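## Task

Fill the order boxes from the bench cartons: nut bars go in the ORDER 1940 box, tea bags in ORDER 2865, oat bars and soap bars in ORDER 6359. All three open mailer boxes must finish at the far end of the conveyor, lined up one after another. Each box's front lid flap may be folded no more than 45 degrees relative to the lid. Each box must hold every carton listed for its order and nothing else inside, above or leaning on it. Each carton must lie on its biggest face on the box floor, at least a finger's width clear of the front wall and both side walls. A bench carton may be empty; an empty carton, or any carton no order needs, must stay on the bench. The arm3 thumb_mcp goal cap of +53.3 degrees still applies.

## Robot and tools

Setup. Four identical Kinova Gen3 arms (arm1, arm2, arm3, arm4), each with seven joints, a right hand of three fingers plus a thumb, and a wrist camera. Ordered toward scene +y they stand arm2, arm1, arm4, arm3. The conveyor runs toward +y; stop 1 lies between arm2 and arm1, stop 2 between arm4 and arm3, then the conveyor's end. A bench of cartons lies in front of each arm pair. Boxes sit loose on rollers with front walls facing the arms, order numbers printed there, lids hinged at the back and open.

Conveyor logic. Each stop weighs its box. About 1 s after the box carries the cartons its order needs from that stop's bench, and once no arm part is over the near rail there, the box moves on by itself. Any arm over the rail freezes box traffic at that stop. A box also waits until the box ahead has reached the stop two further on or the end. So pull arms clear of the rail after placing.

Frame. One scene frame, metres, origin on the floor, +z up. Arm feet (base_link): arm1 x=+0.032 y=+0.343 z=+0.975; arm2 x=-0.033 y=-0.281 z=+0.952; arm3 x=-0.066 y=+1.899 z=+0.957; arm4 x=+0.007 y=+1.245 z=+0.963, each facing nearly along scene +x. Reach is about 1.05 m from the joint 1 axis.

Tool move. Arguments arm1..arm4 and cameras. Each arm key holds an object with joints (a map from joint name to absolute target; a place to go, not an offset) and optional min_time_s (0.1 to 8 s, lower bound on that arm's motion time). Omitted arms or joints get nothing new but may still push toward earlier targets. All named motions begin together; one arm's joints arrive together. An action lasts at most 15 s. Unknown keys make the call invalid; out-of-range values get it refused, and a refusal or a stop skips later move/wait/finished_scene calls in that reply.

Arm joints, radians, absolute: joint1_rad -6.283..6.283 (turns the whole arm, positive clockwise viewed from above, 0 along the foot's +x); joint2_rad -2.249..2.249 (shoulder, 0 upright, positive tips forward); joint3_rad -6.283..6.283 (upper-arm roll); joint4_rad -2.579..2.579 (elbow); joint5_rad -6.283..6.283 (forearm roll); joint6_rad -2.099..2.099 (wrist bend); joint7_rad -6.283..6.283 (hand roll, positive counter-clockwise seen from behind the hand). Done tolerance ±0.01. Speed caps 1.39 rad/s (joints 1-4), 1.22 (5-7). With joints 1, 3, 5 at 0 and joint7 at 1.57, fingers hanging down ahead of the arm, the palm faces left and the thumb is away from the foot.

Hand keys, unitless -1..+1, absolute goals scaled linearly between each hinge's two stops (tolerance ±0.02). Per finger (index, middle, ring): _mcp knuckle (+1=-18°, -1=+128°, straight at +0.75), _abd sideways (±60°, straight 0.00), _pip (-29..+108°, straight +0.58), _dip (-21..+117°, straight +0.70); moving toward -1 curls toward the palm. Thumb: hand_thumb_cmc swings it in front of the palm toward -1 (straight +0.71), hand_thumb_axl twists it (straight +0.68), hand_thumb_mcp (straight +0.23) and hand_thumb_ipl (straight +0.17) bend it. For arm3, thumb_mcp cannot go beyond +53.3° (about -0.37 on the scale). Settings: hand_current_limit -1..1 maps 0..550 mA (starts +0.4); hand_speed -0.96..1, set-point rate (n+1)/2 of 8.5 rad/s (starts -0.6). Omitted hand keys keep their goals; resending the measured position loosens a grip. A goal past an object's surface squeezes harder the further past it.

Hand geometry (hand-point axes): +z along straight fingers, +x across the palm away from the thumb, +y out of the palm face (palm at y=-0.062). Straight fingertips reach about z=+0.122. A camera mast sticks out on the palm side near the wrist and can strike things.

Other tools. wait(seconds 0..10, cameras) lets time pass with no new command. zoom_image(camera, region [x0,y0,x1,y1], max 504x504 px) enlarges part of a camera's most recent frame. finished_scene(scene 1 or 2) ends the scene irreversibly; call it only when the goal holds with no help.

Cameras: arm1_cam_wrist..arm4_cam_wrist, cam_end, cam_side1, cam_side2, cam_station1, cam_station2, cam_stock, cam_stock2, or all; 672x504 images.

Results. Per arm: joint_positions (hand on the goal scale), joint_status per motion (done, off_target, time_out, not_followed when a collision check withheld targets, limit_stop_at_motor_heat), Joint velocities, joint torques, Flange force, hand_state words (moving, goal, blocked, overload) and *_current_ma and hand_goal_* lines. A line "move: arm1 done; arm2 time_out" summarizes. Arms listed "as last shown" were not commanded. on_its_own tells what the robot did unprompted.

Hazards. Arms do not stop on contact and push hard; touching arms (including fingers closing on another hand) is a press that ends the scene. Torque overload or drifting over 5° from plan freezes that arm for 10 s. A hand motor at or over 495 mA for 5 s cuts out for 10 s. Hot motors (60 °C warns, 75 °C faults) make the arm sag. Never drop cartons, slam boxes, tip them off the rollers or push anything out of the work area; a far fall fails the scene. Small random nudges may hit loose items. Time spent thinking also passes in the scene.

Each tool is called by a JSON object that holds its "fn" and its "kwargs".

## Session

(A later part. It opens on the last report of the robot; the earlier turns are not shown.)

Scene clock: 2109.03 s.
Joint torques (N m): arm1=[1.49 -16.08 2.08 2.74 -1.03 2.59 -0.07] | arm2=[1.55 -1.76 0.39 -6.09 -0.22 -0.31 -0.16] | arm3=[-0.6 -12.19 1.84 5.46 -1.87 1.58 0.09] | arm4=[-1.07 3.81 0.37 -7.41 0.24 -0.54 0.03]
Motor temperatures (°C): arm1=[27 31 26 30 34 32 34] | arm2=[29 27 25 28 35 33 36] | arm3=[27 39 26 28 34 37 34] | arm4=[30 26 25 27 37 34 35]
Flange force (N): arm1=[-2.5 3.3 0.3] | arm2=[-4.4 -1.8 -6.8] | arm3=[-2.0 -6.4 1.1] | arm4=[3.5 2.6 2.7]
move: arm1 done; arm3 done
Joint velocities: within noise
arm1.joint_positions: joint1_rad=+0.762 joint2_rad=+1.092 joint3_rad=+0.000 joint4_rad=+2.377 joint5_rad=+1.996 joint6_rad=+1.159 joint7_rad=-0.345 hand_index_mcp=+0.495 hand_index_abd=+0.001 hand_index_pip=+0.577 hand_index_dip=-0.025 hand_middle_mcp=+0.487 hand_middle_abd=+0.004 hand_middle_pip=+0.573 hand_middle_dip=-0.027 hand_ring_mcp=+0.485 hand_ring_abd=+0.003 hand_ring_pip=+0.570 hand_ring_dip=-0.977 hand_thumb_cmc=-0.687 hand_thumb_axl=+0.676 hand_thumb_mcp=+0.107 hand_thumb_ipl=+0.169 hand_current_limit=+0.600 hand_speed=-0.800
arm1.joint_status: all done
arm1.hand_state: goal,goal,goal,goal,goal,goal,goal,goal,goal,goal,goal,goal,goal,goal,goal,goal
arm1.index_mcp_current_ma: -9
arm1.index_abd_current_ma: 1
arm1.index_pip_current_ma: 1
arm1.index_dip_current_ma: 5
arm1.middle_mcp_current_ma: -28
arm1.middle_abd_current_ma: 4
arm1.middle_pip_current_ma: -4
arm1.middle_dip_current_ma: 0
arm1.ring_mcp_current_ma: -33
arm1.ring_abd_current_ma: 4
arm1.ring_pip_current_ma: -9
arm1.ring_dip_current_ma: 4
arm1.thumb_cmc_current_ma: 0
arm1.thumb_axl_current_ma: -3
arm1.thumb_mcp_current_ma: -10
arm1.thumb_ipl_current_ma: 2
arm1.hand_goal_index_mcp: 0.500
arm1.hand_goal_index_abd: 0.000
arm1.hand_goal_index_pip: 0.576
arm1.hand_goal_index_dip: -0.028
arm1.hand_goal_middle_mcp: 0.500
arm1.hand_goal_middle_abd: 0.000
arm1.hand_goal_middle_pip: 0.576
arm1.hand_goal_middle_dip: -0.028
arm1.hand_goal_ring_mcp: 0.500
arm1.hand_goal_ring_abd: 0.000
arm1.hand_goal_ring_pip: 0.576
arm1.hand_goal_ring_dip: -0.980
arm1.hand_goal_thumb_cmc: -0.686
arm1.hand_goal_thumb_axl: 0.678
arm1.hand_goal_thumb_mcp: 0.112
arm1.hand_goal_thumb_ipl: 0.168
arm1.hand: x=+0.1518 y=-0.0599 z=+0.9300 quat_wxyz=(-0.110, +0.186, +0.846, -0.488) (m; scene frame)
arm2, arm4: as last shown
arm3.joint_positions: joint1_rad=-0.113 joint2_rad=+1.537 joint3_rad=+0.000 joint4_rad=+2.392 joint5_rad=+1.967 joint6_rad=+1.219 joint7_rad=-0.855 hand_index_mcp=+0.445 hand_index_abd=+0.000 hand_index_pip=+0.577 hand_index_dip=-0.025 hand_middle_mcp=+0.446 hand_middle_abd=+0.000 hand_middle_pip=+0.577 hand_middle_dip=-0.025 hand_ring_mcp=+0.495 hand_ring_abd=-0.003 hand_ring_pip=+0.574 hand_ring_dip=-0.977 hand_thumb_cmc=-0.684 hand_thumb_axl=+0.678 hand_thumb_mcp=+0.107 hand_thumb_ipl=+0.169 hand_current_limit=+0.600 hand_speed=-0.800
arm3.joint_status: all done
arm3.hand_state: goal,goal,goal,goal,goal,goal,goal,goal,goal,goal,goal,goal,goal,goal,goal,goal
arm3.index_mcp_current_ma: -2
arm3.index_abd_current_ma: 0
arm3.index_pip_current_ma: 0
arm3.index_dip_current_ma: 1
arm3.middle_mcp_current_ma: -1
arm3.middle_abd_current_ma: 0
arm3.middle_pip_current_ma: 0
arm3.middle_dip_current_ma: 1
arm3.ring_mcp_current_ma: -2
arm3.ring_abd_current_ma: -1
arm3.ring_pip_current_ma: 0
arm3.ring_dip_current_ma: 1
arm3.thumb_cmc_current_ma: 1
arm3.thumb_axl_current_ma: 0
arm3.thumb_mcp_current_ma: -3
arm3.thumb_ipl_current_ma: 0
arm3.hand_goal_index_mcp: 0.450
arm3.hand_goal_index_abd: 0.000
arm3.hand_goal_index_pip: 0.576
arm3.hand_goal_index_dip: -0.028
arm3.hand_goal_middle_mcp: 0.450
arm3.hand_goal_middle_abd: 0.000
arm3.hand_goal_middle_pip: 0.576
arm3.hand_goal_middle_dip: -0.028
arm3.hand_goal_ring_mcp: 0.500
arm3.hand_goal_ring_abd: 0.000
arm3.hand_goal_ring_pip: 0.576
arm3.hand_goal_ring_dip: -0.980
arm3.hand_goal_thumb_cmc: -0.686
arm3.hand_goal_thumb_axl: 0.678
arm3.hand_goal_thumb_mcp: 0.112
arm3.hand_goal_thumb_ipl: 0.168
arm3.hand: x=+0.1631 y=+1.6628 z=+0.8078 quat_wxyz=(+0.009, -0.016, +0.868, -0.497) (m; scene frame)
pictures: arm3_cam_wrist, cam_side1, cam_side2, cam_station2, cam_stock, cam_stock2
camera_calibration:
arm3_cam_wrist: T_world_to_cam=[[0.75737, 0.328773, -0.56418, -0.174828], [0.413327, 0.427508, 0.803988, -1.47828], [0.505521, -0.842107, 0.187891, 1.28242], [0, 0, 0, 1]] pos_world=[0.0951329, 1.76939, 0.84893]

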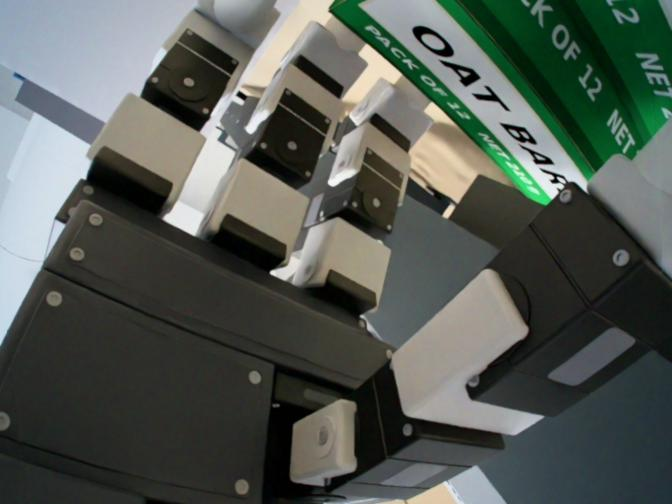

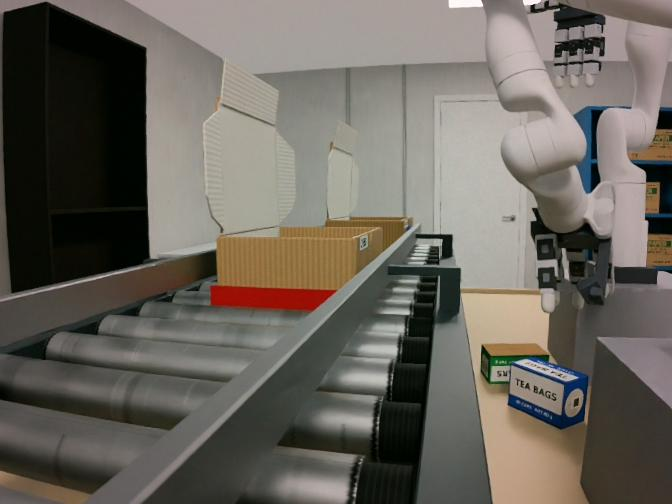

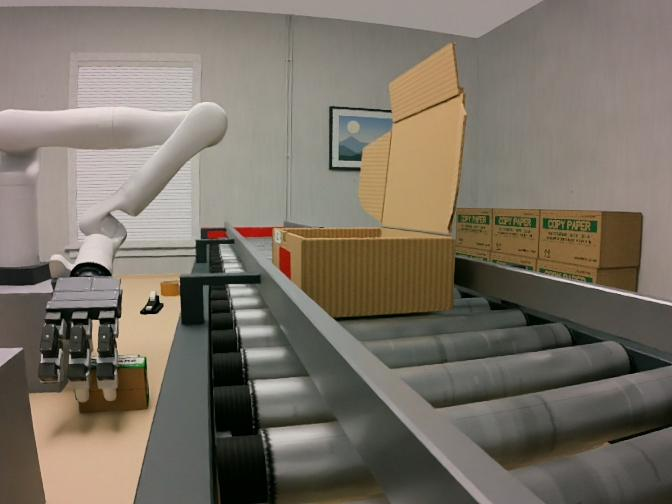

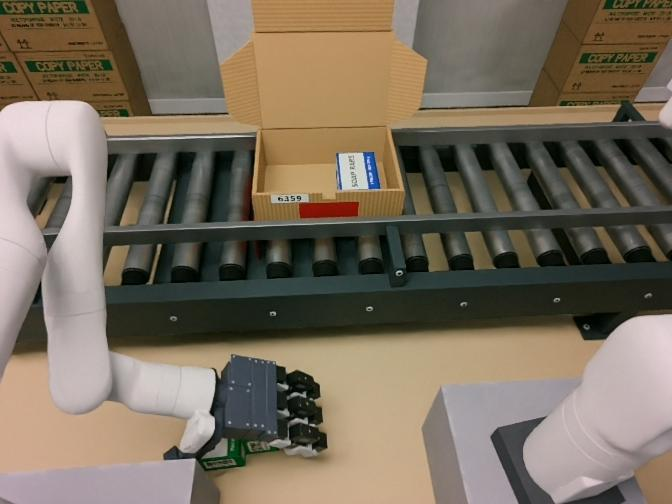

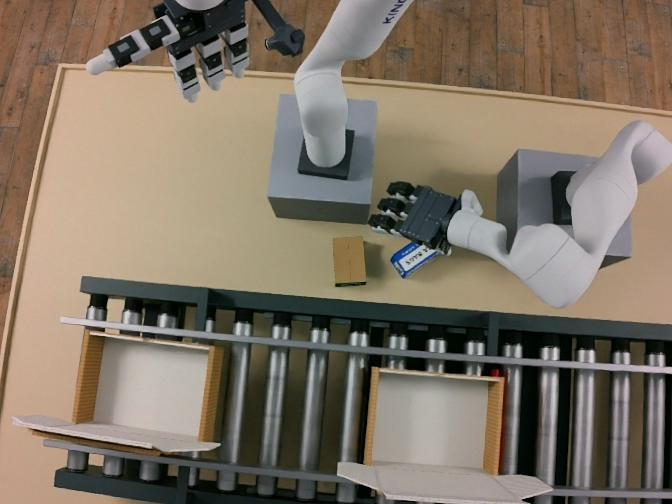

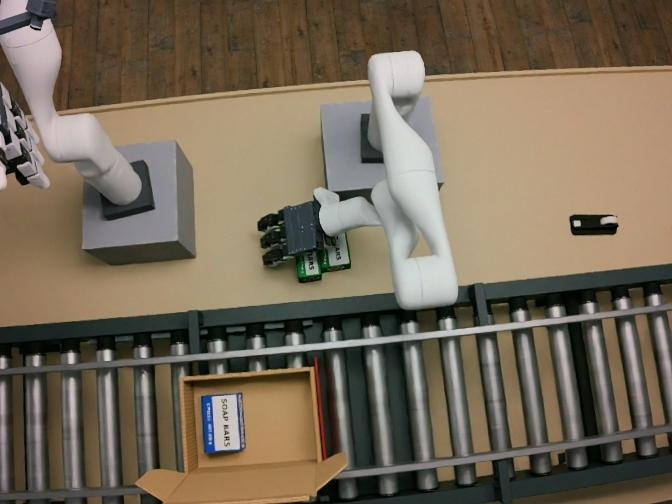

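{"fn": "move", "kwargs": {"arm1": {"joints":{"joint1_rad":0.76227,"joint2_rad":1.33214,"joint4_rad":2.25807,"joint5_rad":2.04012,"joint6_rad":1.21213,"joint7_rad":-0.46303},"min_time_s":3}, "arm3": {"joints":{"joint1_rad":-0.1136,"joint2_rad":1.47852,"joint4_rad":2.33288,"joint5_rad":1.92423,"joint6_rad":1.17577,"joint7_rad":-0.73774},"min_time_s":3}, "cameras": ["cam_side1","cam_station1","cam_stock","cam_side2","arm1_cam_wrist","arm3_cam_wrist"]}}

{"fn": "zoom_image", "kwargs": {"camera": "cam_side2", "region": [10, 230, 190, 430]}}

{"fn": "zoom_image", "kwargs": {"camera": "cam_stock", "region": [320, 160, 500, 300]}}

{"fn": "zoom_image", "kwargs": {"camera": "cam_side1", "region": [470, 240, 650, 440]}}

{"fn": "zoom_image", "kwargs": {"camera": "cam_station1", "region": [260, 300, 480, 480]}}

Scene clock: 2175.23 s.
Joint torques (N m): arm1=[1.39 -16.65 2.26 3.67 -1.26 2.49 -0.09] | arm2=[1.56 -1.85 0.31 -6 -0.22 -0.36 -0.17] | arm3=[-0.47 -12.69 1.81 4.76 -1.64 1.87 0.06] | arm4=[-1.06 3.79 0.39 -7.44 0.23 -0.53 0.01]
Motor temperatures (°C): arm1=[27 30 26 30 34 32 34] | arm2=[29 27 25 28 35 33 36] | arm3=[27 37 26 28 34 37 34] | arm4=[30 26 25 27 37 34 35]
Flange force (N): arm1=[-2.1 3.1 0.8] | arm2=[-4.6 -2.2 -7.4] | arm3=[-2.1 -6.5 0.2] | arm4=[3.5 2.6 2.9]
move: arm1 done; arm3 done
Joint velocities: within noise
arm1.joint_positions: joint1_rad=+0.762 joint2_rad=+1.332 joint3_rad=+0.000 joint4_rad=+2.258 joint5_rad=+2.040 joint6_rad=+1.212 joint7_rad=-0.463 hand_index_mcp=+0.495 hand_index_abd=+0.001 hand_index_pip=+0.577 hand_index_dip=-0.025 hand_middle_mcp=+0.487 hand_middle_abd=+0.004 hand_middle_pip=+0.573 hand_middle_dip=-0.027 hand_ring_mcp=+0.485 hand_ring_abd=+0.003 hand_ring_pip=+0.570 hand_ring_dip=-0.977 hand_thumb_cmc=-0.687 hand_thumb_axl=+0.676 hand_thumb_mcp=+0.107 hand_thumb_ipl=+0.169 hand_current_limit=+0.600 hand_speed=-0.800
arm1.joint_status: all done
arm1.hand_state: goal,goal,goal,goal,goal,goal,goal,goal,goal,goal,goal,goal,goal,goal,goal,goal
arm1.index_mcp_current_ma: -9
arm1.index_abd_current_ma: 1
arm1.index_pip_current_ma: 1
arm1.index_dip_current_ma: 5
arm1.middle_mcp_current_ma: -28
arm1.middle_abd_current_ma: 4
arm1.middle_pip_current_ma: -4
arm1.middle_dip_current_ma: 0
arm1.ring_mcp_current_ma: -33
arm1.ring_abd_current_ma: 4
arm1.ring_pip_current_ma: -9
arm1.ring_dip_current_ma: 4
arm1.thumb_cmc_current_ma: 0
arm1.thumb_axl_current_ma: -3
arm1.thumb_mcp_current_ma: -10
arm1.thumb_ipl_current_ma: 2
arm1.hand_goal_index_mcp: 0.500
arm1.hand_goal_index_abd: 0.000
arm1.hand_goal_index_pip: 0.576
arm1.hand_goal_index_dip: -0.028
arm1.hand_goal_middle_mcp: 0.500
arm1.hand_goal_middle_abd: 0.000
arm1.hand_goal_middle_pip: 0.576
arm1.hand_goal_middle_dip: -0.028
arm1.hand_goal_ring_mcp: 0.500
arm1.hand_goal_ring_abd: 0.000
arm1.hand_goal_ring_pip: 0.576
arm1.hand_goal_ring_dip: -0.980
arm1.hand_goal_thumb_cmc: -0.686
arm1.hand_goal_thumb_axl: 0.678
arm1.hand_goal_thumb_mcp: 0.112
arm1.hand_goal_thumb_ipl: 0.168
arm1.hand: x=+0.1514 y=-0.0597 z=+0.8500 quat_wxyz=(-0.110, +0.186, +0.846, -0.488) (m; scene frame)
arm2, arm4: as last shown
arm3.joint_positions: joint1_rad=-0.114 joint2_rad=+1.479 joint3_rad=+0.000 joint4_rad=+2.333 joint5_rad=+1.924 joint6_rad=+1.176 joint7_rad=-0.738 hand_index_mcp=+0.445 hand_index_abd=+0.000 hand_index_pip=+0.577 hand_index_dip=-0.025 hand_middle_mcp=+0.446 hand_middle_abd=+0.000 hand_middle_pip=+0.577 hand_middle_dip=-0.025 hand_ring_mcp=+0.495 hand_ring_abd=-0.003 hand_ring_pip=+0.574 hand_ring_dip=-0.977 hand_thumb_cmc=-0.684 hand_thumb_axl=+0.678 hand_thumb_mcp=+0.107 hand_thumb_ipl=+0.169 hand_current_limit=+0.600 hand_speed=-0.800
arm3.joint_status: all done
arm3.hand_state: goal,goal,goal,goal,goal,goal,goal,goal,goal,goal,goal,goal,goal,goal,goal,goal
arm3.index_mcp_current_ma: -2
arm3.index_abd_current_ma: 0
arm3.index_pip_current_ma: 0
arm3.index_dip_current_ma: 1
arm3.middle_mcp_current_ma: -1
arm3.middle_abd_current_ma: 0
arm3.middle_pip_current_ma: 0
arm3.middle_dip_current_ma: 1
arm3.ring_mcp_current_ma: -2
arm3.ring_abd_current_ma: -1
arm3.ring_pip_current_ma: 0
arm3.ring_dip_current_ma: 1
arm3.thumb_cmc_current_ma: 1
arm3.thumb_axl_current_ma: 0
arm3.thumb_mcp_current_ma: -3
arm3.thumb_ipl_current_ma: 0
arm3.hand_goal_index_mcp: 0.450
arm3.hand_goal_index_abd: 0.000
arm3.hand_goal_index_pip: 0.576
arm3.hand_goal_index_dip: -0.028
arm3.hand_goal_middle_mcp: 0.450
arm3.hand_goal_middle_abd: 0.000
arm3.hand_goal_middle_pip: 0.576
arm3.hand_goal_middle_dip: -0.028
arm3.hand_goal_ring_mcp: 0.500
arm3.hand_goal_ring_abd: 0.000
arm3.hand_goal_ring_pip: 0.576
arm3.hand_goal_ring_dip: -0.980
arm3.hand_goal_thumb_cmc: -0.686
arm3.hand_goal_thumb_axl: 0.678
arm3.hand_goal_thumb_mcp: 0.112
arm3.hand_goal_thumb_ipl: 0.168
arm3.hand: x=+0.1891 y=+1.6634 z=+0.8079 quat_wxyz=(+0.009, -0.016, +0.868, -0.497) (m; scene frame)
pictures: arm1_cam_wrist, arm3_cam_wrist, cam_side1, cam_side2, cam_station1, cam_stock
camera_calibration:
arm1_cam_wrist: T_world_to_cam=[[0.829388, -0.0852932, -0.552124, 0.37736], [0.557692, 0.184953, 0.80918, -0.811943], [0.0330995, -0.979039, 0.200965, -0.115892], [0, 0, 0, 1]] pos_world=[0.143672, 0.0688951, 0.888648]
arm3_cam_wrist: T_world_to_cam=[[0.757444, 0.328694, -0.564126, -0.194633], [0.413214, 0.427631, 0.803981, -1.48948], [0.505502, -0.842076, 0.188085, 1.26956], [0, 0, 0, 1]] pos_world=[0.121132, 1.76999, 0.848931]

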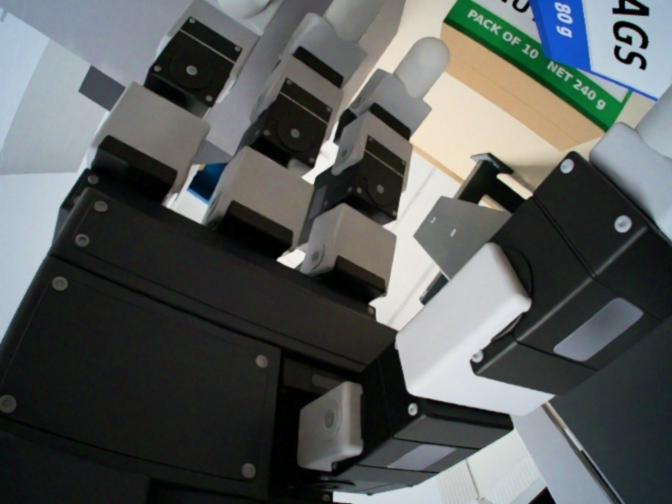

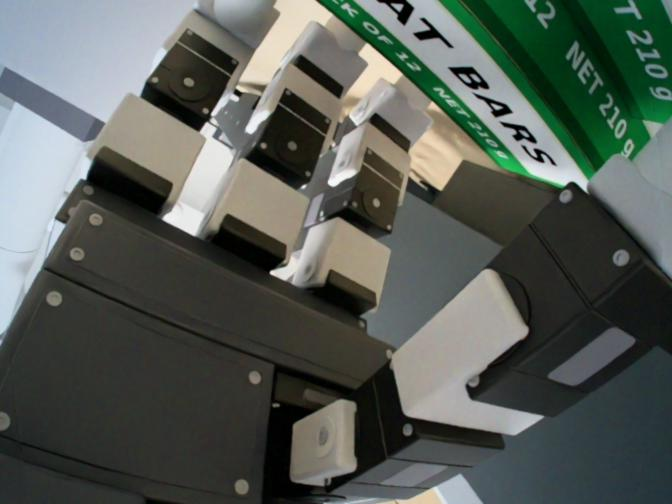

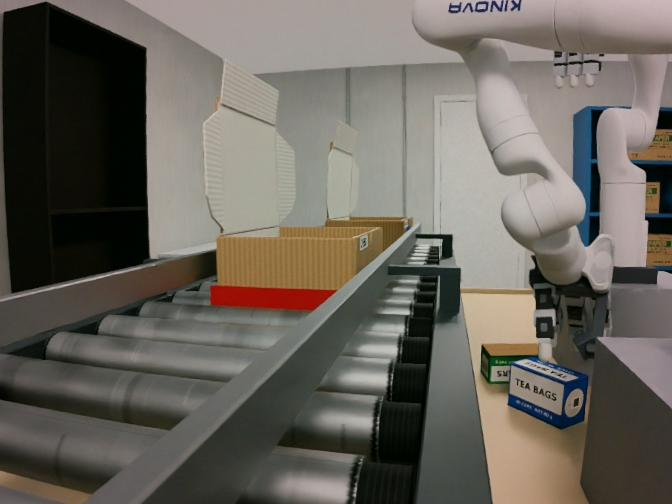

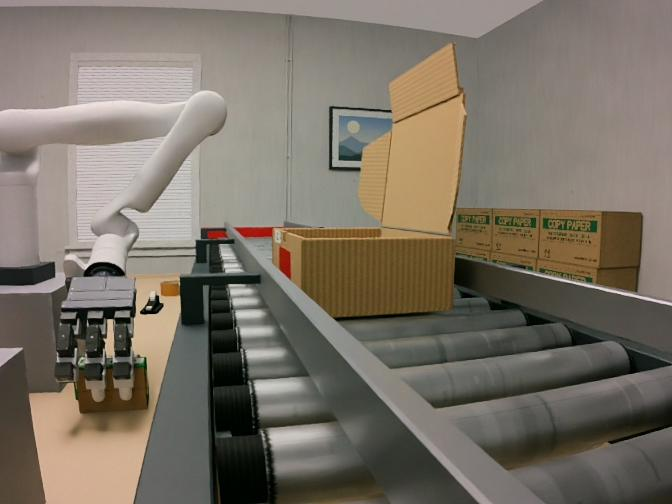

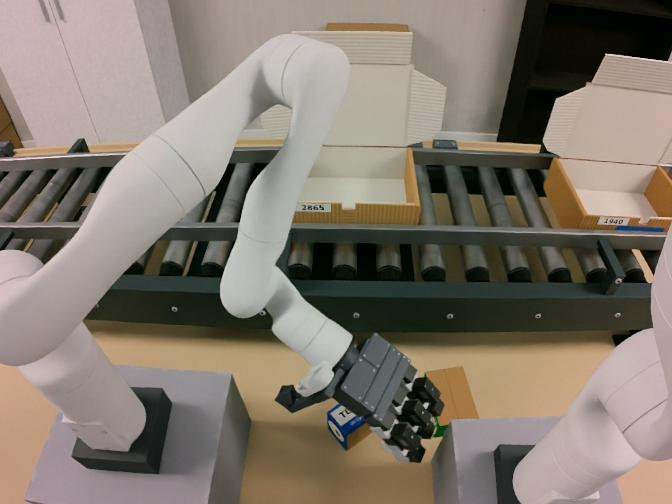

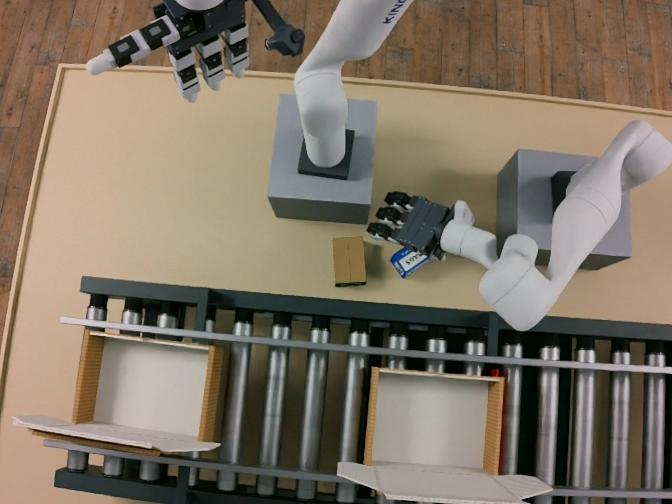

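Scaled by 2.520.

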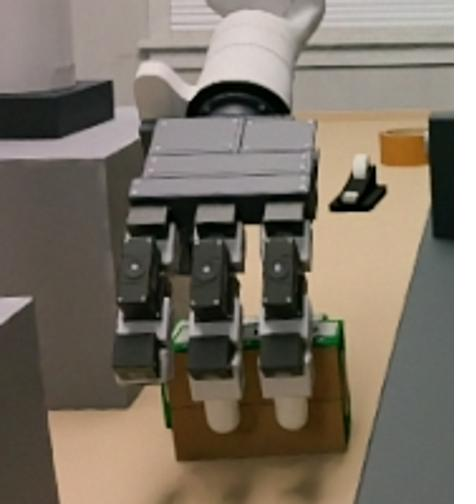

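Scaled by 2.800.

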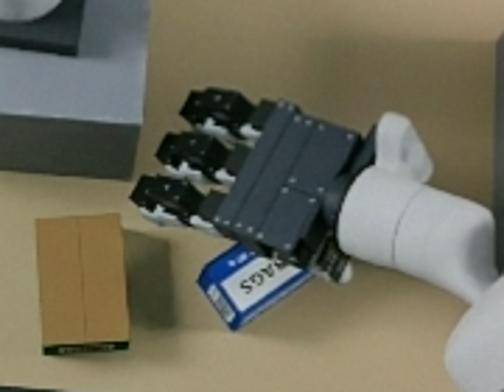

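Scaled by 2.520.

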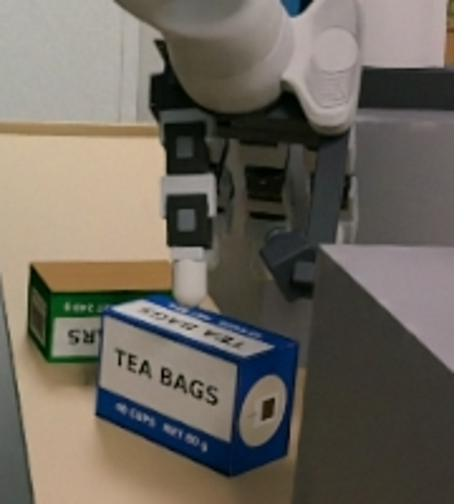

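Scaled by 2.291.

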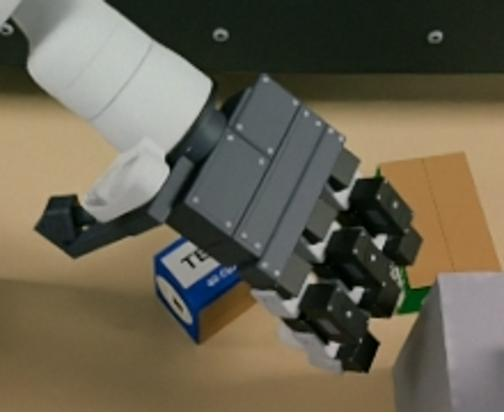

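{"fn": "move", "kwargs": {"arm1": {"joints":{"joint1_rad":0.74889,"joint2_rad":1.43608,"joint4_rad":2.16117,"joint5_rad":2.03156,"joint6_rad":1.21004,"joint7_rad":-0.47258},"min_time_s":3}, "arm3": {"joints":{"hand_index_mcp":0.04,"hand_middle_mcp":0.04,"hand_thumb_mcp":-0.26,"hand_speed":-0.85}}, "cameras": ["cam_side1","cam_station1","cam_stock2","cam_side2","arm1_cam_wrist","arm3_cam_wrist"]}}

{"fn": "zoom_image", "kwargs": {"camera": "cam_side2", "region": [10, 230, 190, 430]}}

{"fn": "zoom_image", "kwargs": {"camera": "cam_side1", "region": [470, 240, 650, 440]}}

Scene clock: 2244.60 s.
Joint torques (N m): arm1=[1.47 -16.99 2.36 3.76 -1.32 2.46 -0.07] | arm2=[1.58 -1.91 0.31 -6.03 -0.23 -0.3 -0.15] | arm3=[-0.77 -11.61 0.16 3.66 -0.68 0.79 0.15] | arm4=[-1.08 3.75 0.36 -7.45 0.22 -0.52 0]
Motor temperatures (°C): arm1=[27 29 26 29 34 32 34] | arm2=[29 27 25 28 35 33 36] | arm3=[27 38 26 28 34 37 34] | arm4=[30 26 25 27 37 34 35]
Flange force (N): arm1=[-1.7 3.4 0.9] | arm2=[-4.8 -2.1 -7.2] | arm3=[-1.3 -11.3 -1.7] | arm4=[3.4 2.5 2.9]
move: arm1 done; arm3 off_target
Joint velocities: within noise
arm1.joint_positions: joint1_rad=+0.749 joint2_rad=+1.436 joint3_rad=+0.000 joint4_rad=+2.161 joint5_rad=+2.032 joint6_rad=+1.210 joint7_rad=-0.473 hand_index_mcp=+0.495 hand_index_abd=+0.001 hand_index_pip=+0.577 hand_index_dip=-0.025 hand_middle_mcp=+0.487 hand_middle_abd=+0.004 hand_middle_pip=+0.573 hand_middle_dip=-0.027 hand_ring_mcp=+0.485 hand_ring_abd=+0.003 hand_ring_pip=+0.570 hand_ring_dip=-0.977 hand_thumb_cmc=-0.687 hand_thumb_axl=+0.676 hand_thumb_mcp=+0.107 hand_thumb_ipl=+0.169 hand_current_limit=+0.600 hand_speed=-0.800
arm1.joint_status: all done
arm1.hand_state: goal,goal,goal,goal,goal,goal,goal,goal,goal,goal,goal,goal,goal,goal,goal,goal
arm1.index_mcp_current_ma: -9
arm1.index_abd_current_ma: 1
arm1.index_pip_current_ma: 1
arm1.index_dip_current_ma: 5
arm1.middle_mcp_current_ma: -28
arm1.middle_abd_current_ma: 4
arm1.middle_pip_current_ma: -4
arm1.middle_dip_current_ma: 0
arm1.ring_mcp_current_ma: -33
arm1.ring_abd_current_ma: 4
arm1.ring_pip_current_ma: -9
arm1.ring_dip_current_ma: 4
arm1.thumb_cmc_current_ma: 0
arm1.thumb_axl_current_ma: -3
arm1.thumb_mcp_current_ma: -10
arm1.thumb_ipl_current_ma: 2
arm1.hand_goal_index_mcp: 0.500
arm1.hand_goal_index_abd: 0.000
arm1.hand_goal_index_pip: 0.576
arm1.hand_goal_index_dip: -0.028
arm1.hand_goal_middle_mcp: 0.500
arm1.hand_goal_middle_abd: 0.000
arm1.hand_goal_middle_pip: 0.576
arm1.hand_goal_middle_dip: -0.028
arm1.hand_goal_ring_mcp: 0.500
arm1.hand_goal_ring_abd: 0.000
arm1.hand_goal_ring_pip: 0.576
arm1.hand_goal_ring_dip: -0.980
arm1.hand_goal_thumb_cmc: -0.686
arm1.hand_goal_thumb_axl: 0.678
arm1.hand_goal_thumb_mcp: 0.112
arm1.hand_goal_thumb_ipl: 0.168
arm1.hand: x=+0.1585 y=-0.0610 z=+0.8080 quat_wxyz=(-0.110, +0.186, +0.846, -0.488) (m; scene frame)
arm2, arm4: as last shown
arm3.joint_positions: joint1_rad=-0.114 joint2_rad=+1.479 joint3_rad=+0.000 joint4_rad=+2.333 joint5_rad=+1.924 joint6_rad=+1.176 joint7_rad=-0.738 hand_index_mcp=+0.133 hand_index_abd=+0.000 hand_index_pip=+0.594 hand_index_dip=-0.024 hand_middle_mcp=+0.137 hand_middle_abd=+0.000 hand_middle_pip=+0.600 hand_middle_dip=-0.025 hand_ring_mcp=+0.495 hand_ring_abd=-0.003 hand_ring_pip=+0.574 hand_ring_dip=-0.977 hand_thumb_cmc=-0.684 hand_thumb_axl=+0.678 hand_thumb_mcp=-0.142 hand_thumb_ipl=+0.192 hand_current_limit=+0.600 hand_speed=-0.850
arm3.joint_status: hand_index_mcp off_target (ended at +0.133, target +0.040); hand_middle_mcp off_target (ended at +0.137, target +0.040); hand_thumb_mcp off_target (ended at -0.142, target -0.260); the others done
arm3.hand_state: blocked,goal,goal,goal,blocked,goal,blocked,goal,goal,goal,goal,goal,goal,goal,blocked,blocked
arm3.index_mcp_current_ma: 217
arm3.index_abd_current_ma: 0
arm3.index_pip_current_ma: 14
arm3.index_dip_current_ma: 1
arm3.middle_mcp_current_ma: 230
arm3.middle_abd_current_ma: 0
arm3.middle_pip_current_ma: 20
arm3.middle_dip_current_ma: 1
arm3.ring_mcp_current_ma: -2
arm3.ring_abd_current_ma: -1
arm3.ring_pip_current_ma: 0
arm3.ring_dip_current_ma: 1
arm3.thumb_cmc_current_ma: 1
arm3.thumb_axl_current_ma: 0
arm3.thumb_mcp_current_ma: 440
arm3.thumb_ipl_current_ma: 34
arm3.hand_goal_index_mcp: 0.040
arm3.hand_goal_index_abd: 0.000
arm3.hand_goal_index_pip: 0.576
arm3.hand_goal_index_dip: -0.028
arm3.hand_goal_middle_mcp: 0.040
arm3.hand_goal_middle_abd: 0.000
arm3.hand_goal_middle_pip: 0.576
arm3.hand_goal_middle_dip: -0.028
arm3.hand_goal_ring_mcp: 0.500
arm3.hand_goal_ring_abd: 0.000
arm3.hand_goal_ring_pip: 0.576
arm3.hand_goal_ring_dip: -0.980
arm3.hand_goal_thumb_cmc: -0.686
arm3.hand_goal_thumb_axl: 0.678
arm3.hand_goal_thumb_mcp: -0.260
arm3.hand_goal_thumb_ipl: 0.168
arm3.hand: x=+0.1891 y=+1.6634 z=+0.8079 quat_wxyz=(+0.009, -0.016, +0.868, -0.497) (m; scene frame)
pictures: arm1_cam_wrist, arm3_cam_wrist, cam_side1, cam_side2, cam_station1, cam_stock2
camera_calibration:
arm1_cam_wrist: T_world_to_cam=[[0.829441, -0.0853296, -0.552038, 0.348102], [0.557613, 0.185039, 0.809215, -0.781718], [0.0330986, -0.97902, 0.20106, -0.108942], [0, 0, 0, 1]] pos_world=[0.150772, 0.0676951, 0.846648]
arm3_cam_wrist: T_world_to_cam=[[0.757428, 0.328723, -0.564132, -0.194677], [0.413193, 0.427665, 0.803974, -1.48953], [0.505544, -0.842047, 0.188099, 1.26949], [0, 0, 0, 1]] pos_world=[0.121133, 1.76999, 0.848931]

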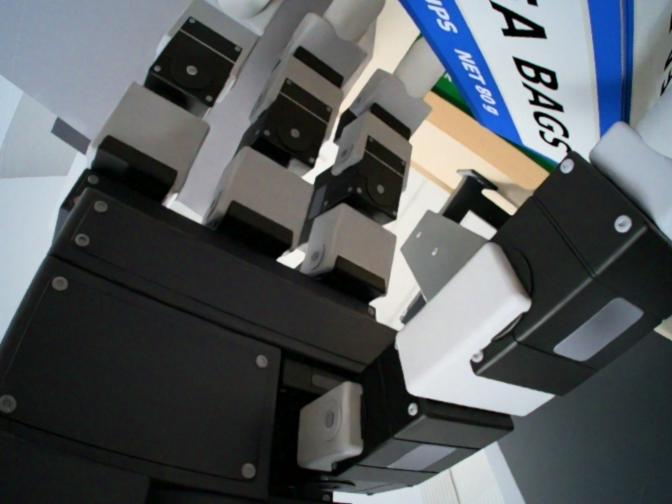

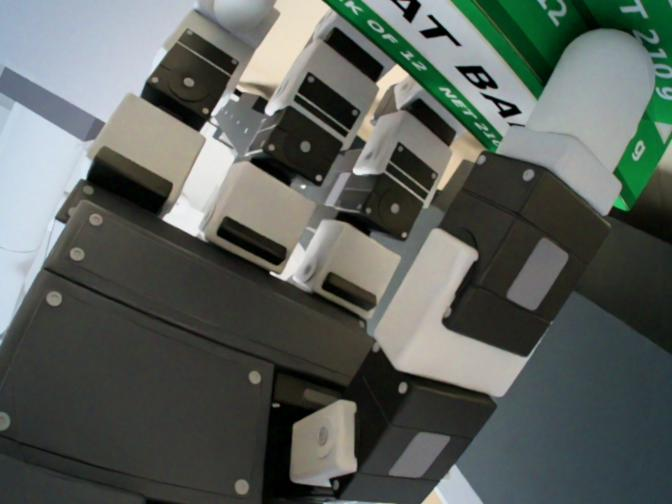

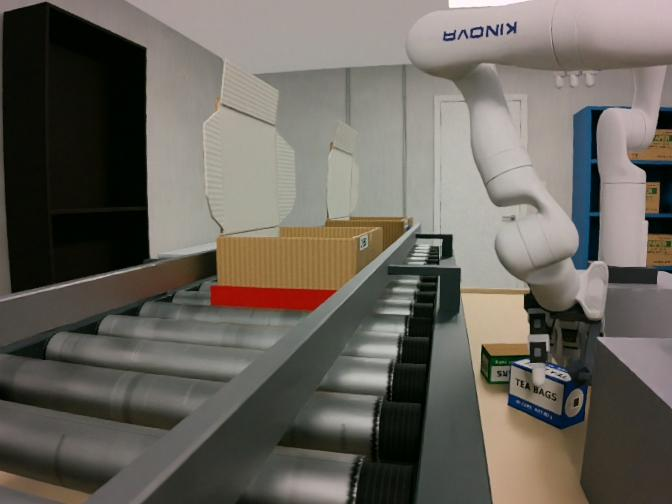

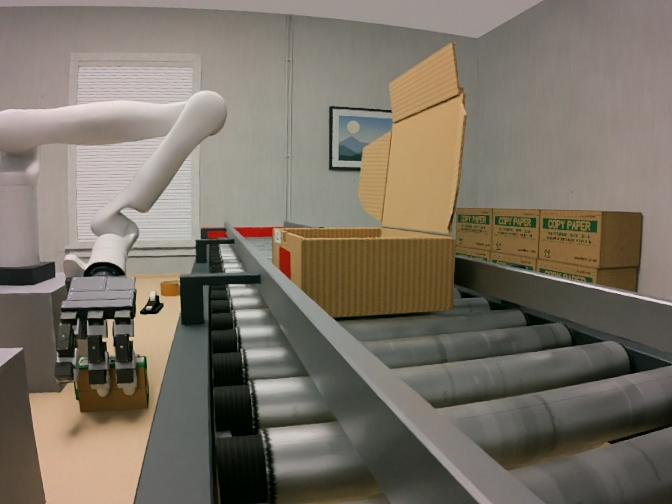

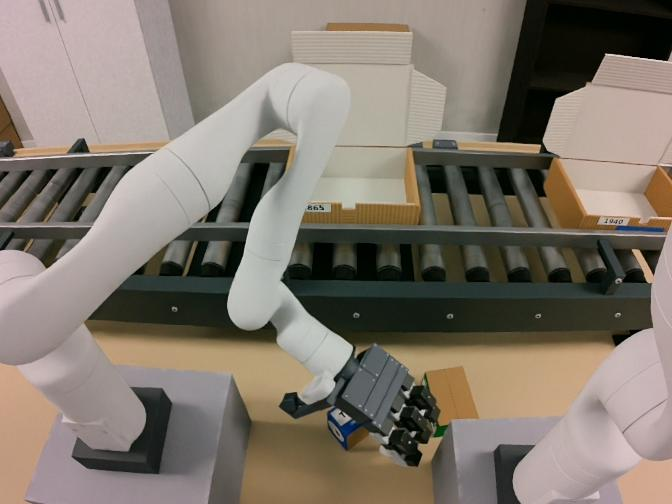

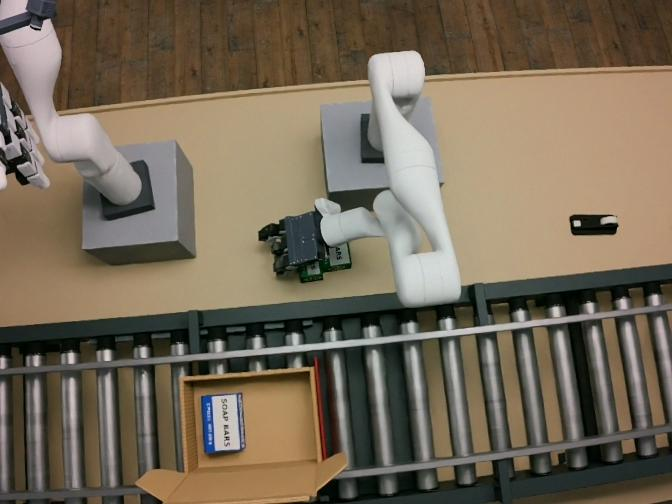

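Scaled by 2.520.

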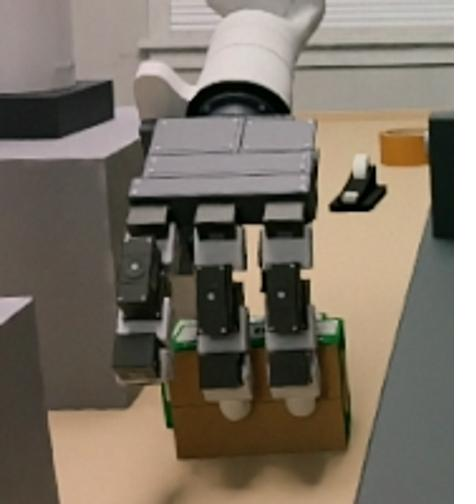

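Scaled by 2.520.

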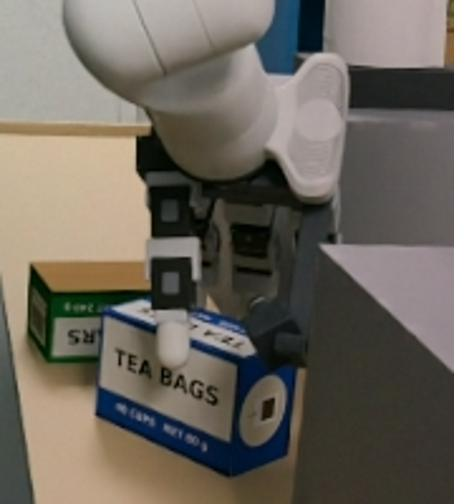

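{"fn": "move", "kwargs": {"arm1": {"joints":{"hand_index_mcp":0.04,"hand_middle_mcp":0.04,"hand_thumb_mcp":-0.26,"hand_speed":-0.85}}, "arm3": {"joints":{"joint1_rad":-0.1136,"joint2_rad":1.28973,"joint4_rad":2.46331,"joint5_rad":1.90066,"joint6_rad":1.15621,"joint7_rad":-0.67784},"min_time_s":3}, "cameras": ["cam_side1","cam_station1","cam_side2","arm1_cam_wrist","arm3_cam_wrist"]}}

{"fn": "zoom_image", "kwargs": {"camera": "cam_side2", "region": [10, 230, 190, 430]}}

{"fn": "zoom_image", "kwargs": {"camera": "cam_side1", "region": [470, 240, 650, 440]}}

Scene clock: 2260.47 s.
Joint torques (N m): arm1=[1.09 -15.78 0.95 3.76 -0.75 1.48 0.04] | arm2=[1.58 -1.98 0.25 -6.08 -0.19 -0.42 -0.09] | arm3=[-0.53 -13.02 2.09 4.74 -1.74 2.22 0.06] | arm4=[-1.05 3.79 0.44 -7.46 0.22 -0.53 -0.03]
Motor temperatures (°C): arm1=[27 29 26 29 34 32 34] | arm2=[29 27 25 28 35 33 36] | arm3=[27 37 26 28 34 37 34] | arm4=[30 26 25 27 37 34 35]
Flange force (N): arm1=[-1.6 0.3 0.4] | arm2=[-4.8 -2.1 -7.4] | arm3=[-1.8 -4.9 1.4] | arm4=[3.5 2.6 2.9]
move: arm1 off_target; arm3 done
Joint velocities: within noise
arm1.joint_positions: joint1_rad=+0.749 joint2_rad=+1.436 joint3_rad=+0.000 joint4_rad=+2.161 joint5_rad=+2.032 joint6_rad=+1.210 joint7_rad=-0.473 hand_index_mcp=+0.178 hand_index_abd=+0.004 hand_index_pip=+0.601 hand_index_dip=-0.020 hand_middle_mcp=+0.120 hand_middle_abd=+0.004 hand_middle_pip=+0.594 hand_middle_dip=-0.026 hand_ring_mcp=+0.485 hand_ring_abd=+0.003 hand_ring_pip=+0.570 hand_ring_dip=-0.977 hand_thumb_cmc=-0.691 hand_thumb_axl=+0.675 hand_thumb_mcp=-0.141 hand_thumb_ipl=+0.192 hand_current_limit=+0.600 hand_speed=-0.850
arm1.joint_status: hand_index_mcp off_target (ended at +0.178, target +0.040); hand_middle_mcp off_target (ended at +0.120, target +0.040); hand_thumb_mcp off_target (ended at -0.141, target -0.260); the others done
arm1.hand_state: blocked,goal,blocked,goal,blocked,goal,goal,goal,goal,goal,goal,goal,goal,goal,blocked,blocked
arm1.index_mcp_current_ma: 440
arm1.index_abd_current_ma: 5
arm1.index_pip_current_ma: 59
arm1.index_dip_current_ma: 14
arm1.middle_mcp_current_ma: 290
arm1.middle_abd_current_ma: 4
arm1.middle_pip_current_ma: 38
arm1.middle_dip_current_ma: 2
arm1.ring_mcp_current_ma: -33
arm1.ring_abd_current_ma: 4
arm1.ring_pip_current_ma: -9
arm1.ring_dip_current_ma: 4
arm1.thumb_cmc_current_ma: -9
arm1.thumb_axl_current_ma: -5
arm1.thumb_mcp_current_ma: 440
arm1.thumb_ipl_current_ma: 82
arm1.hand_goal_index_mcp: 0.040
arm1.hand_goal_index_abd: 0.000
arm1.hand_goal_index_pip: 0.576
arm1.hand_goal_index_dip: -0.028
arm1.hand_goal_middle_mcp: 0.040
arm1.hand_goal_middle_abd: 0.000
arm1.hand_goal_middle_pip: 0.576
arm1.hand_goal_middle_dip: -0.028
arm1.hand_goal_ring_mcp: 0.500
arm1.hand_goal_ring_abd: 0.000
arm1.hand_goal_ring_pip: 0.576
arm1.hand_goal_ring_dip: -0.980
arm1.hand_goal_thumb_cmc: -0.686
arm1.hand_goal_thumb_axl: 0.678
arm1.hand_goal_thumb_mcp: -0.260
arm1.hand_goal_thumb_ipl: 0.168
arm1.hand: x=+0.1585 y=-0.0610 z=+0.8080 quat_wxyz=(-0.110, +0.186, +0.846, -0.488) (m; scene frame)
arm2.joint_positions: joint1_rad=+1.200 joint2_rad=-0.381 joint3_rad=-0.100 joint4_rad=+1.427 joint5_rad=-0.012 joint6_rad=+1.938 joint7_rad=+1.841 hand_index_mcp=+0.753 hand_index_abd=+0.000 hand_index_pip=+0.577 hand_index_dip=+0.696 hand_middle_mcp=+0.753 hand_middle_abd=+0.000 hand_middle_pip=+0.577 hand_middle_dip=+0.696 hand_ring_mcp=+0.753 hand_ring_abd=+0.000 hand_ring_pip=+0.577 hand_ring_dip=+0.696 hand_thumb_cmc=+0.714 hand_thumb_axl=+0.677 hand_thumb_mcp=+0.224 hand_thumb_ipl=+0.168 hand_current_limit=+0.400 hand_speed=-0.600
arm2.joint_status: not commanded
arm2.hand_state: goal,goal,goal,goal,goal,goal,goal,goal,goal,goal,goal,goal,goal,goal,goal,goal
arm2.index_mcp_current_ma: 0
arm2.index_abd_current_ma: 0
arm2.index_pip_current_ma: 0
arm2.index_dip_current_ma: 0
arm2.middle_mcp_current_ma: 0
arm2.middle_abd_current_ma: 0
arm2.middle_pip_current_ma: 0
arm2.middle_dip_current_ma: 0
arm2.ring_mcp_current_ma: 0
arm2.ring_abd_current_ma: 0
arm2.ring_pip_current_ma: 0
arm2.ring_dip_current_ma: 0
arm2.thumb_cmc_current_ma: 0
arm2.thumb_axl_current_ma: 0
arm2.thumb_mcp_current_ma: 0
arm2.thumb_ipl_current_ma: 0
arm2.hand_goal_index_mcp: 0.754
arm2.hand_goal_index_abd: 0.000
arm2.hand_goal_index_pip: 0.576
arm2.hand_goal_index_dip: 0.696
arm2.hand_goal_middle_mcp: 0.754
arm2.hand_goal_middle_abd: 0.000
arm2.hand_goal_middle_pip: 0.576
arm2.hand_goal_middle_dip: 0.696
arm2.hand_goal_ring_mcp: 0.754
arm2.hand_goal_ring_abd: 0.000
arm2.hand_goal_ring_pip: 0.576
arm2.hand_goal_ring_dip: 0.696
arm2.hand_goal_thumb_cmc: 0.714
arm2.hand_goal_thumb_axl: 0.678
arm2.hand_goal_thumb_mcp: 0.226
arm2.hand_goal_thumb_ipl: 0.168
arm2.hand: x=+0.1015 y=-0.4070 z=+1.4821 quat_wxyz=(+0.045, +0.433, +0.899, -0.056) (m; scene frame)
arm3.joint_positions: joint1_rad=-0.114 joint2_rad=+1.290 joint3_rad=+0.000 joint4_rad=+2.463 joint5_rad=+1.901 joint6_rad=+1.156 joint7_rad=-0.678 hand_index_mcp=+0.124 hand_index_abd=+0.002 hand_index_pip=+0.601 hand_index_dip=-0.012 hand_middle_mcp=+0.108 hand_middle_abd=+0.000 hand_middle_pip=+0.607 hand_middle_dip=-0.012 hand_ring_mcp=+0.495 hand_ring_abd=-0.003 hand_ring_pip=+0.574 hand_ring_dip=-0.977 hand_thumb_cmc=-0.685 hand_thumb_axl=+0.678 hand_thumb_mcp=-0.151 hand_thumb_ipl=+0.193 hand_current_limit=+0.600 hand_speed=-0.850
arm3.joint_status: all done
arm3.hand_state: blocked,goal,blocked,goal,blocked,goal,blocked,goal,goal,goal,goal,goal,goal,goal,blocked,blocked
arm3.index_mcp_current_ma: 183
arm3.index_abd_current_ma: 0
arm3.index_pip_current_ma: 22
arm3.index_dip_current_ma: 11
arm3.middle_mcp_current_ma: 130
arm3.middle_abd_current_ma: 0
arm3.middle_pip_current_ma: 31
arm3.middle_dip_current_ma: 10
arm3.ring_mcp_current_ma: -2
arm3.ring_abd_current_ma: -1
arm3.ring_pip_current_ma: 0
arm3.ring_dip_current_ma: 1
arm3.thumb_cmc_current_ma: 0
arm3.thumb_axl_current_ma: 0
arm3.thumb_mcp_current_ma: 393
arm3.thumb_ipl_current_ma: 36
arm3.hand_goal_index_mcp: 0.040
arm3.hand_goal_index_abd: 0.000
arm3.hand_goal_index_pip: 0.576
arm3.hand_goal_index_dip: -0.028
arm3.hand_goal_middle_mcp: 0.040
arm3.hand_goal_middle_abd: 0.000
arm3.hand_goal_middle_pip: 0.576
arm3.hand_goal_middle_dip: -0.028
arm3.hand_goal_ring_mcp: 0.500
arm3.hand_goal_ring_abd: 0.000
arm3.hand_goal_ring_pip: 0.576
arm3.hand_goal_ring_dip: -0.980
arm3.hand_goal_thumb_cmc: -0.686
arm3.hand_goal_thumb_axl: 0.678
arm3.hand_goal_thumb_mcp: -0.260
arm3.hand_goal_thumb_ipl: 0.168
arm3.on_its_own: hand_middle_mcp moved -0.028 toward your old target +0.040
arm3.hand: x=+0.1892 y=+1.6630 z=+0.8748 quat_wxyz=(+0.009, -0.016, +0.868, -0.497) (m; scene frame)
arm4.joint_positions: joint1_rad=+0.148 joint2_rad=-0.496 joint3_rad=-0.122 joint4_rad=+1.434 joint5_rad=+0.010 joint6_rad=+2.067 joint7_rad=+1.781 hand_index_mcp=+0.753 hand_index_abd=+0.000 hand_index_pip=+0.577 hand_index_dip=+0.696 hand_middle_mcp=+0.753 hand_middle_abd=+0.000 hand_middle_pip=+0.577 hand_middle_dip=+0.696 hand_ring_mcp=+0.753 hand_ring_abd=+0.000 hand_ring_pip=+0.577 hand_ring_dip=+0.696 hand_thumb_cmc=+0.714 hand_thumb_axl=+0.677 hand_thumb_mcp=+0.224 hand_thumb_ipl=+0.168 hand_current_limit=+0.400 hand_speed=-0.600
arm4.joint_status: not commanded
arm4.hand_state: goal,goal,goal,goal,goal,goal,goal,goal,goal,goal,goal,goal,goal,goal,goal,goal
arm4.index_mcp_current_ma: -3
arm4.index_abd_current_ma: 0
arm4.index_pip_current_ma: 2
arm4.index_dip_current_ma: 0
arm4.middle_mcp_current_ma: -3
arm4.middle_abd_current_ma: 0
arm4.middle_pip_current_ma: 2
arm4.middle_dip_current_ma: 0
arm4.ring_mcp_current_ma: -3
arm4.ring_abd_current_ma: 0
arm4.ring_pip_current_ma: 2
arm4.ring_dip_current_ma: 0
arm4.thumb_cmc_current_ma: 1
arm4.thumb_axl_current_ma: -3
arm4.thumb_mcp_current_ma: -10
arm4.thumb_ipl_current_ma: -1
arm4.hand_goal_index_mcp: 0.754
arm4.hand_goal_index_abd: 0.000
arm4.hand_goal_index_pip: 0.576
arm4.hand_goal_index_dip: 0.696
arm4.hand_goal_middle_mcp: 0.754
arm4.hand_goal_middle_abd: 0.000
arm4.hand_goal_middle_pip: 0.576
arm4.hand_goal_middle_dip: 0.696
arm4.hand_goal_ring_mcp: 0.754
arm4.hand_goal_ring_abd: 0.000
arm4.hand_goal_ring_pip: 0.576
arm4.hand_goal_ring_dip: 0.696
arm4.hand_goal_thumb_cmc: 0.714
arm4.hand_goal_thumb_axl: 0.678
arm4.hand_goal_thumb_mcp: 0.226
arm4.hand_goal_thumb_ipl: 0.168
arm4.hand: x=+0.0959 y=+1.3365 z=+1.4992 quat_wxyz=(+0.066, -0.158, +0.984, -0.042) (m; scene frame)
pictures: arm1_cam_wrist, arm3_cam_wrist, cam_side1, cam_side2, cam_station1
camera_calibration:
arm1_cam_wrist: T_world_to_cam=[[0.829441, -0.0853296, -0.552038, 0.348102], [0.557613, 0.185039, 0.809215, -0.781718], [0.0330986, -0.97902, 0.20106, -0.108942], [0, 0, 0, 1]] pos_world=[0.150772, 0.0676951, 0.846648]
arm3_cam_wrist: T_world_to_cam=[[0.757468, 0.328692, -0.564096, -0.156774], [0.413252, 0.427516, 0.804023, -1.54301], [0.505436, -0.842135, 0.187997, 1.25668], [0, 0, 0, 1]] pos_world=[0.121232, 1.76949, 0.91593]

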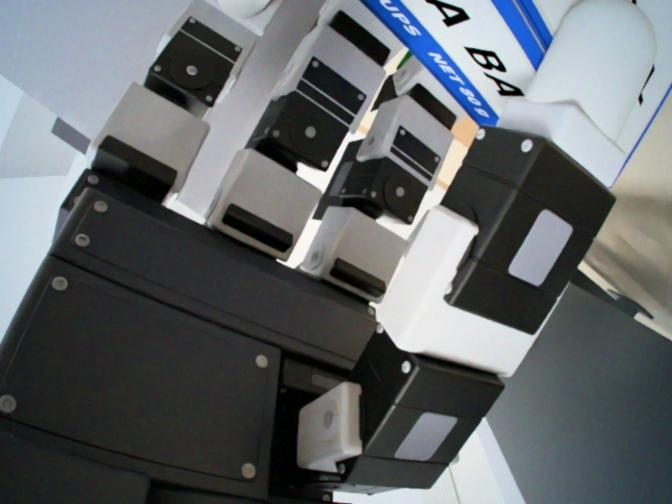

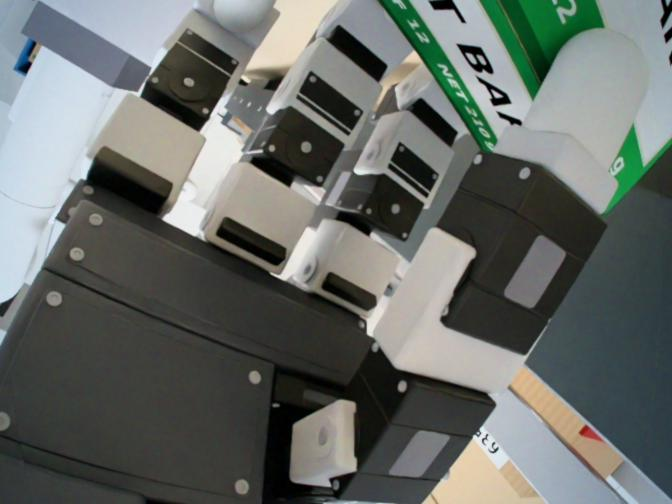

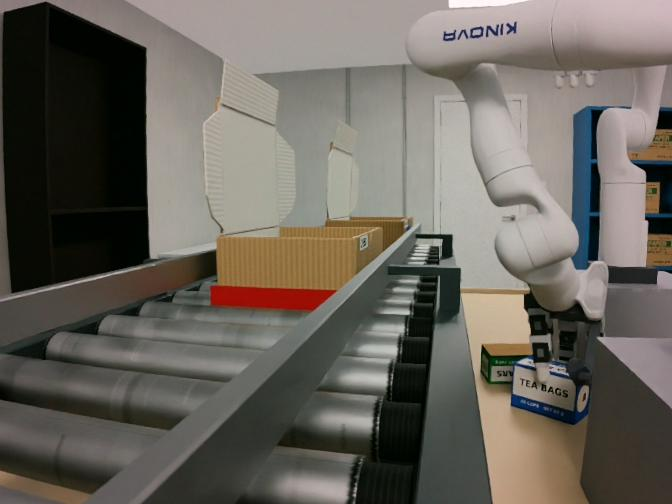

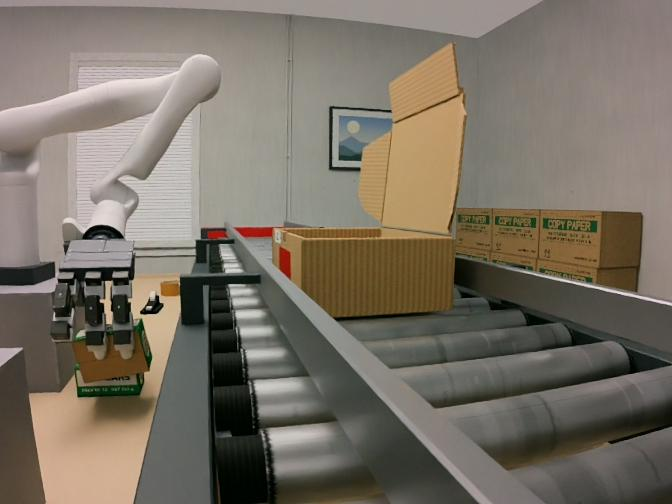

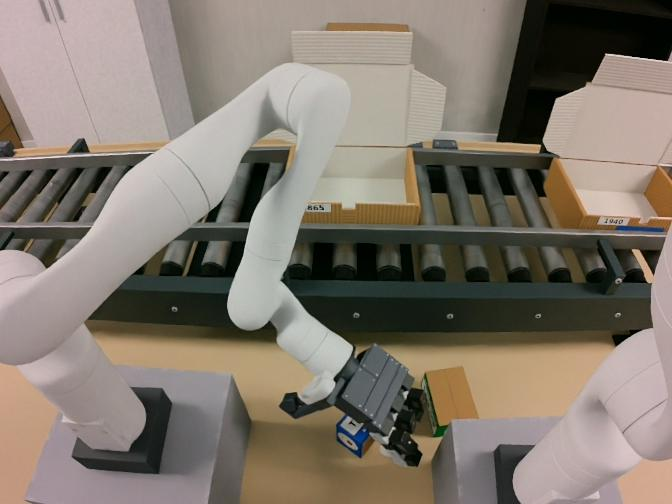

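Scaled by 2.520.

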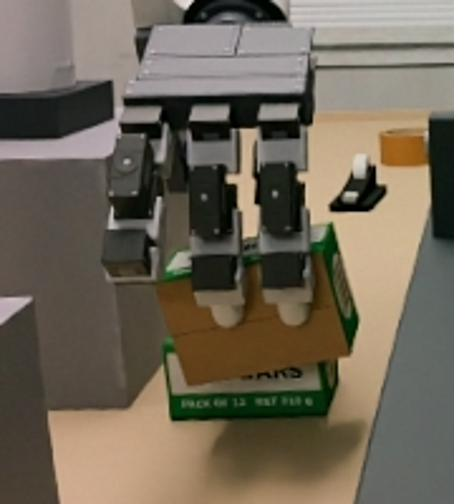

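Scaled by 2.520.

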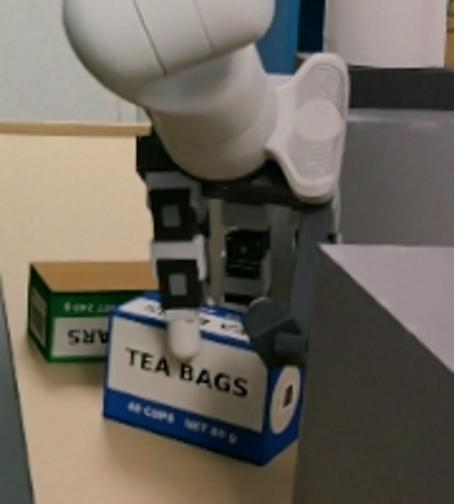

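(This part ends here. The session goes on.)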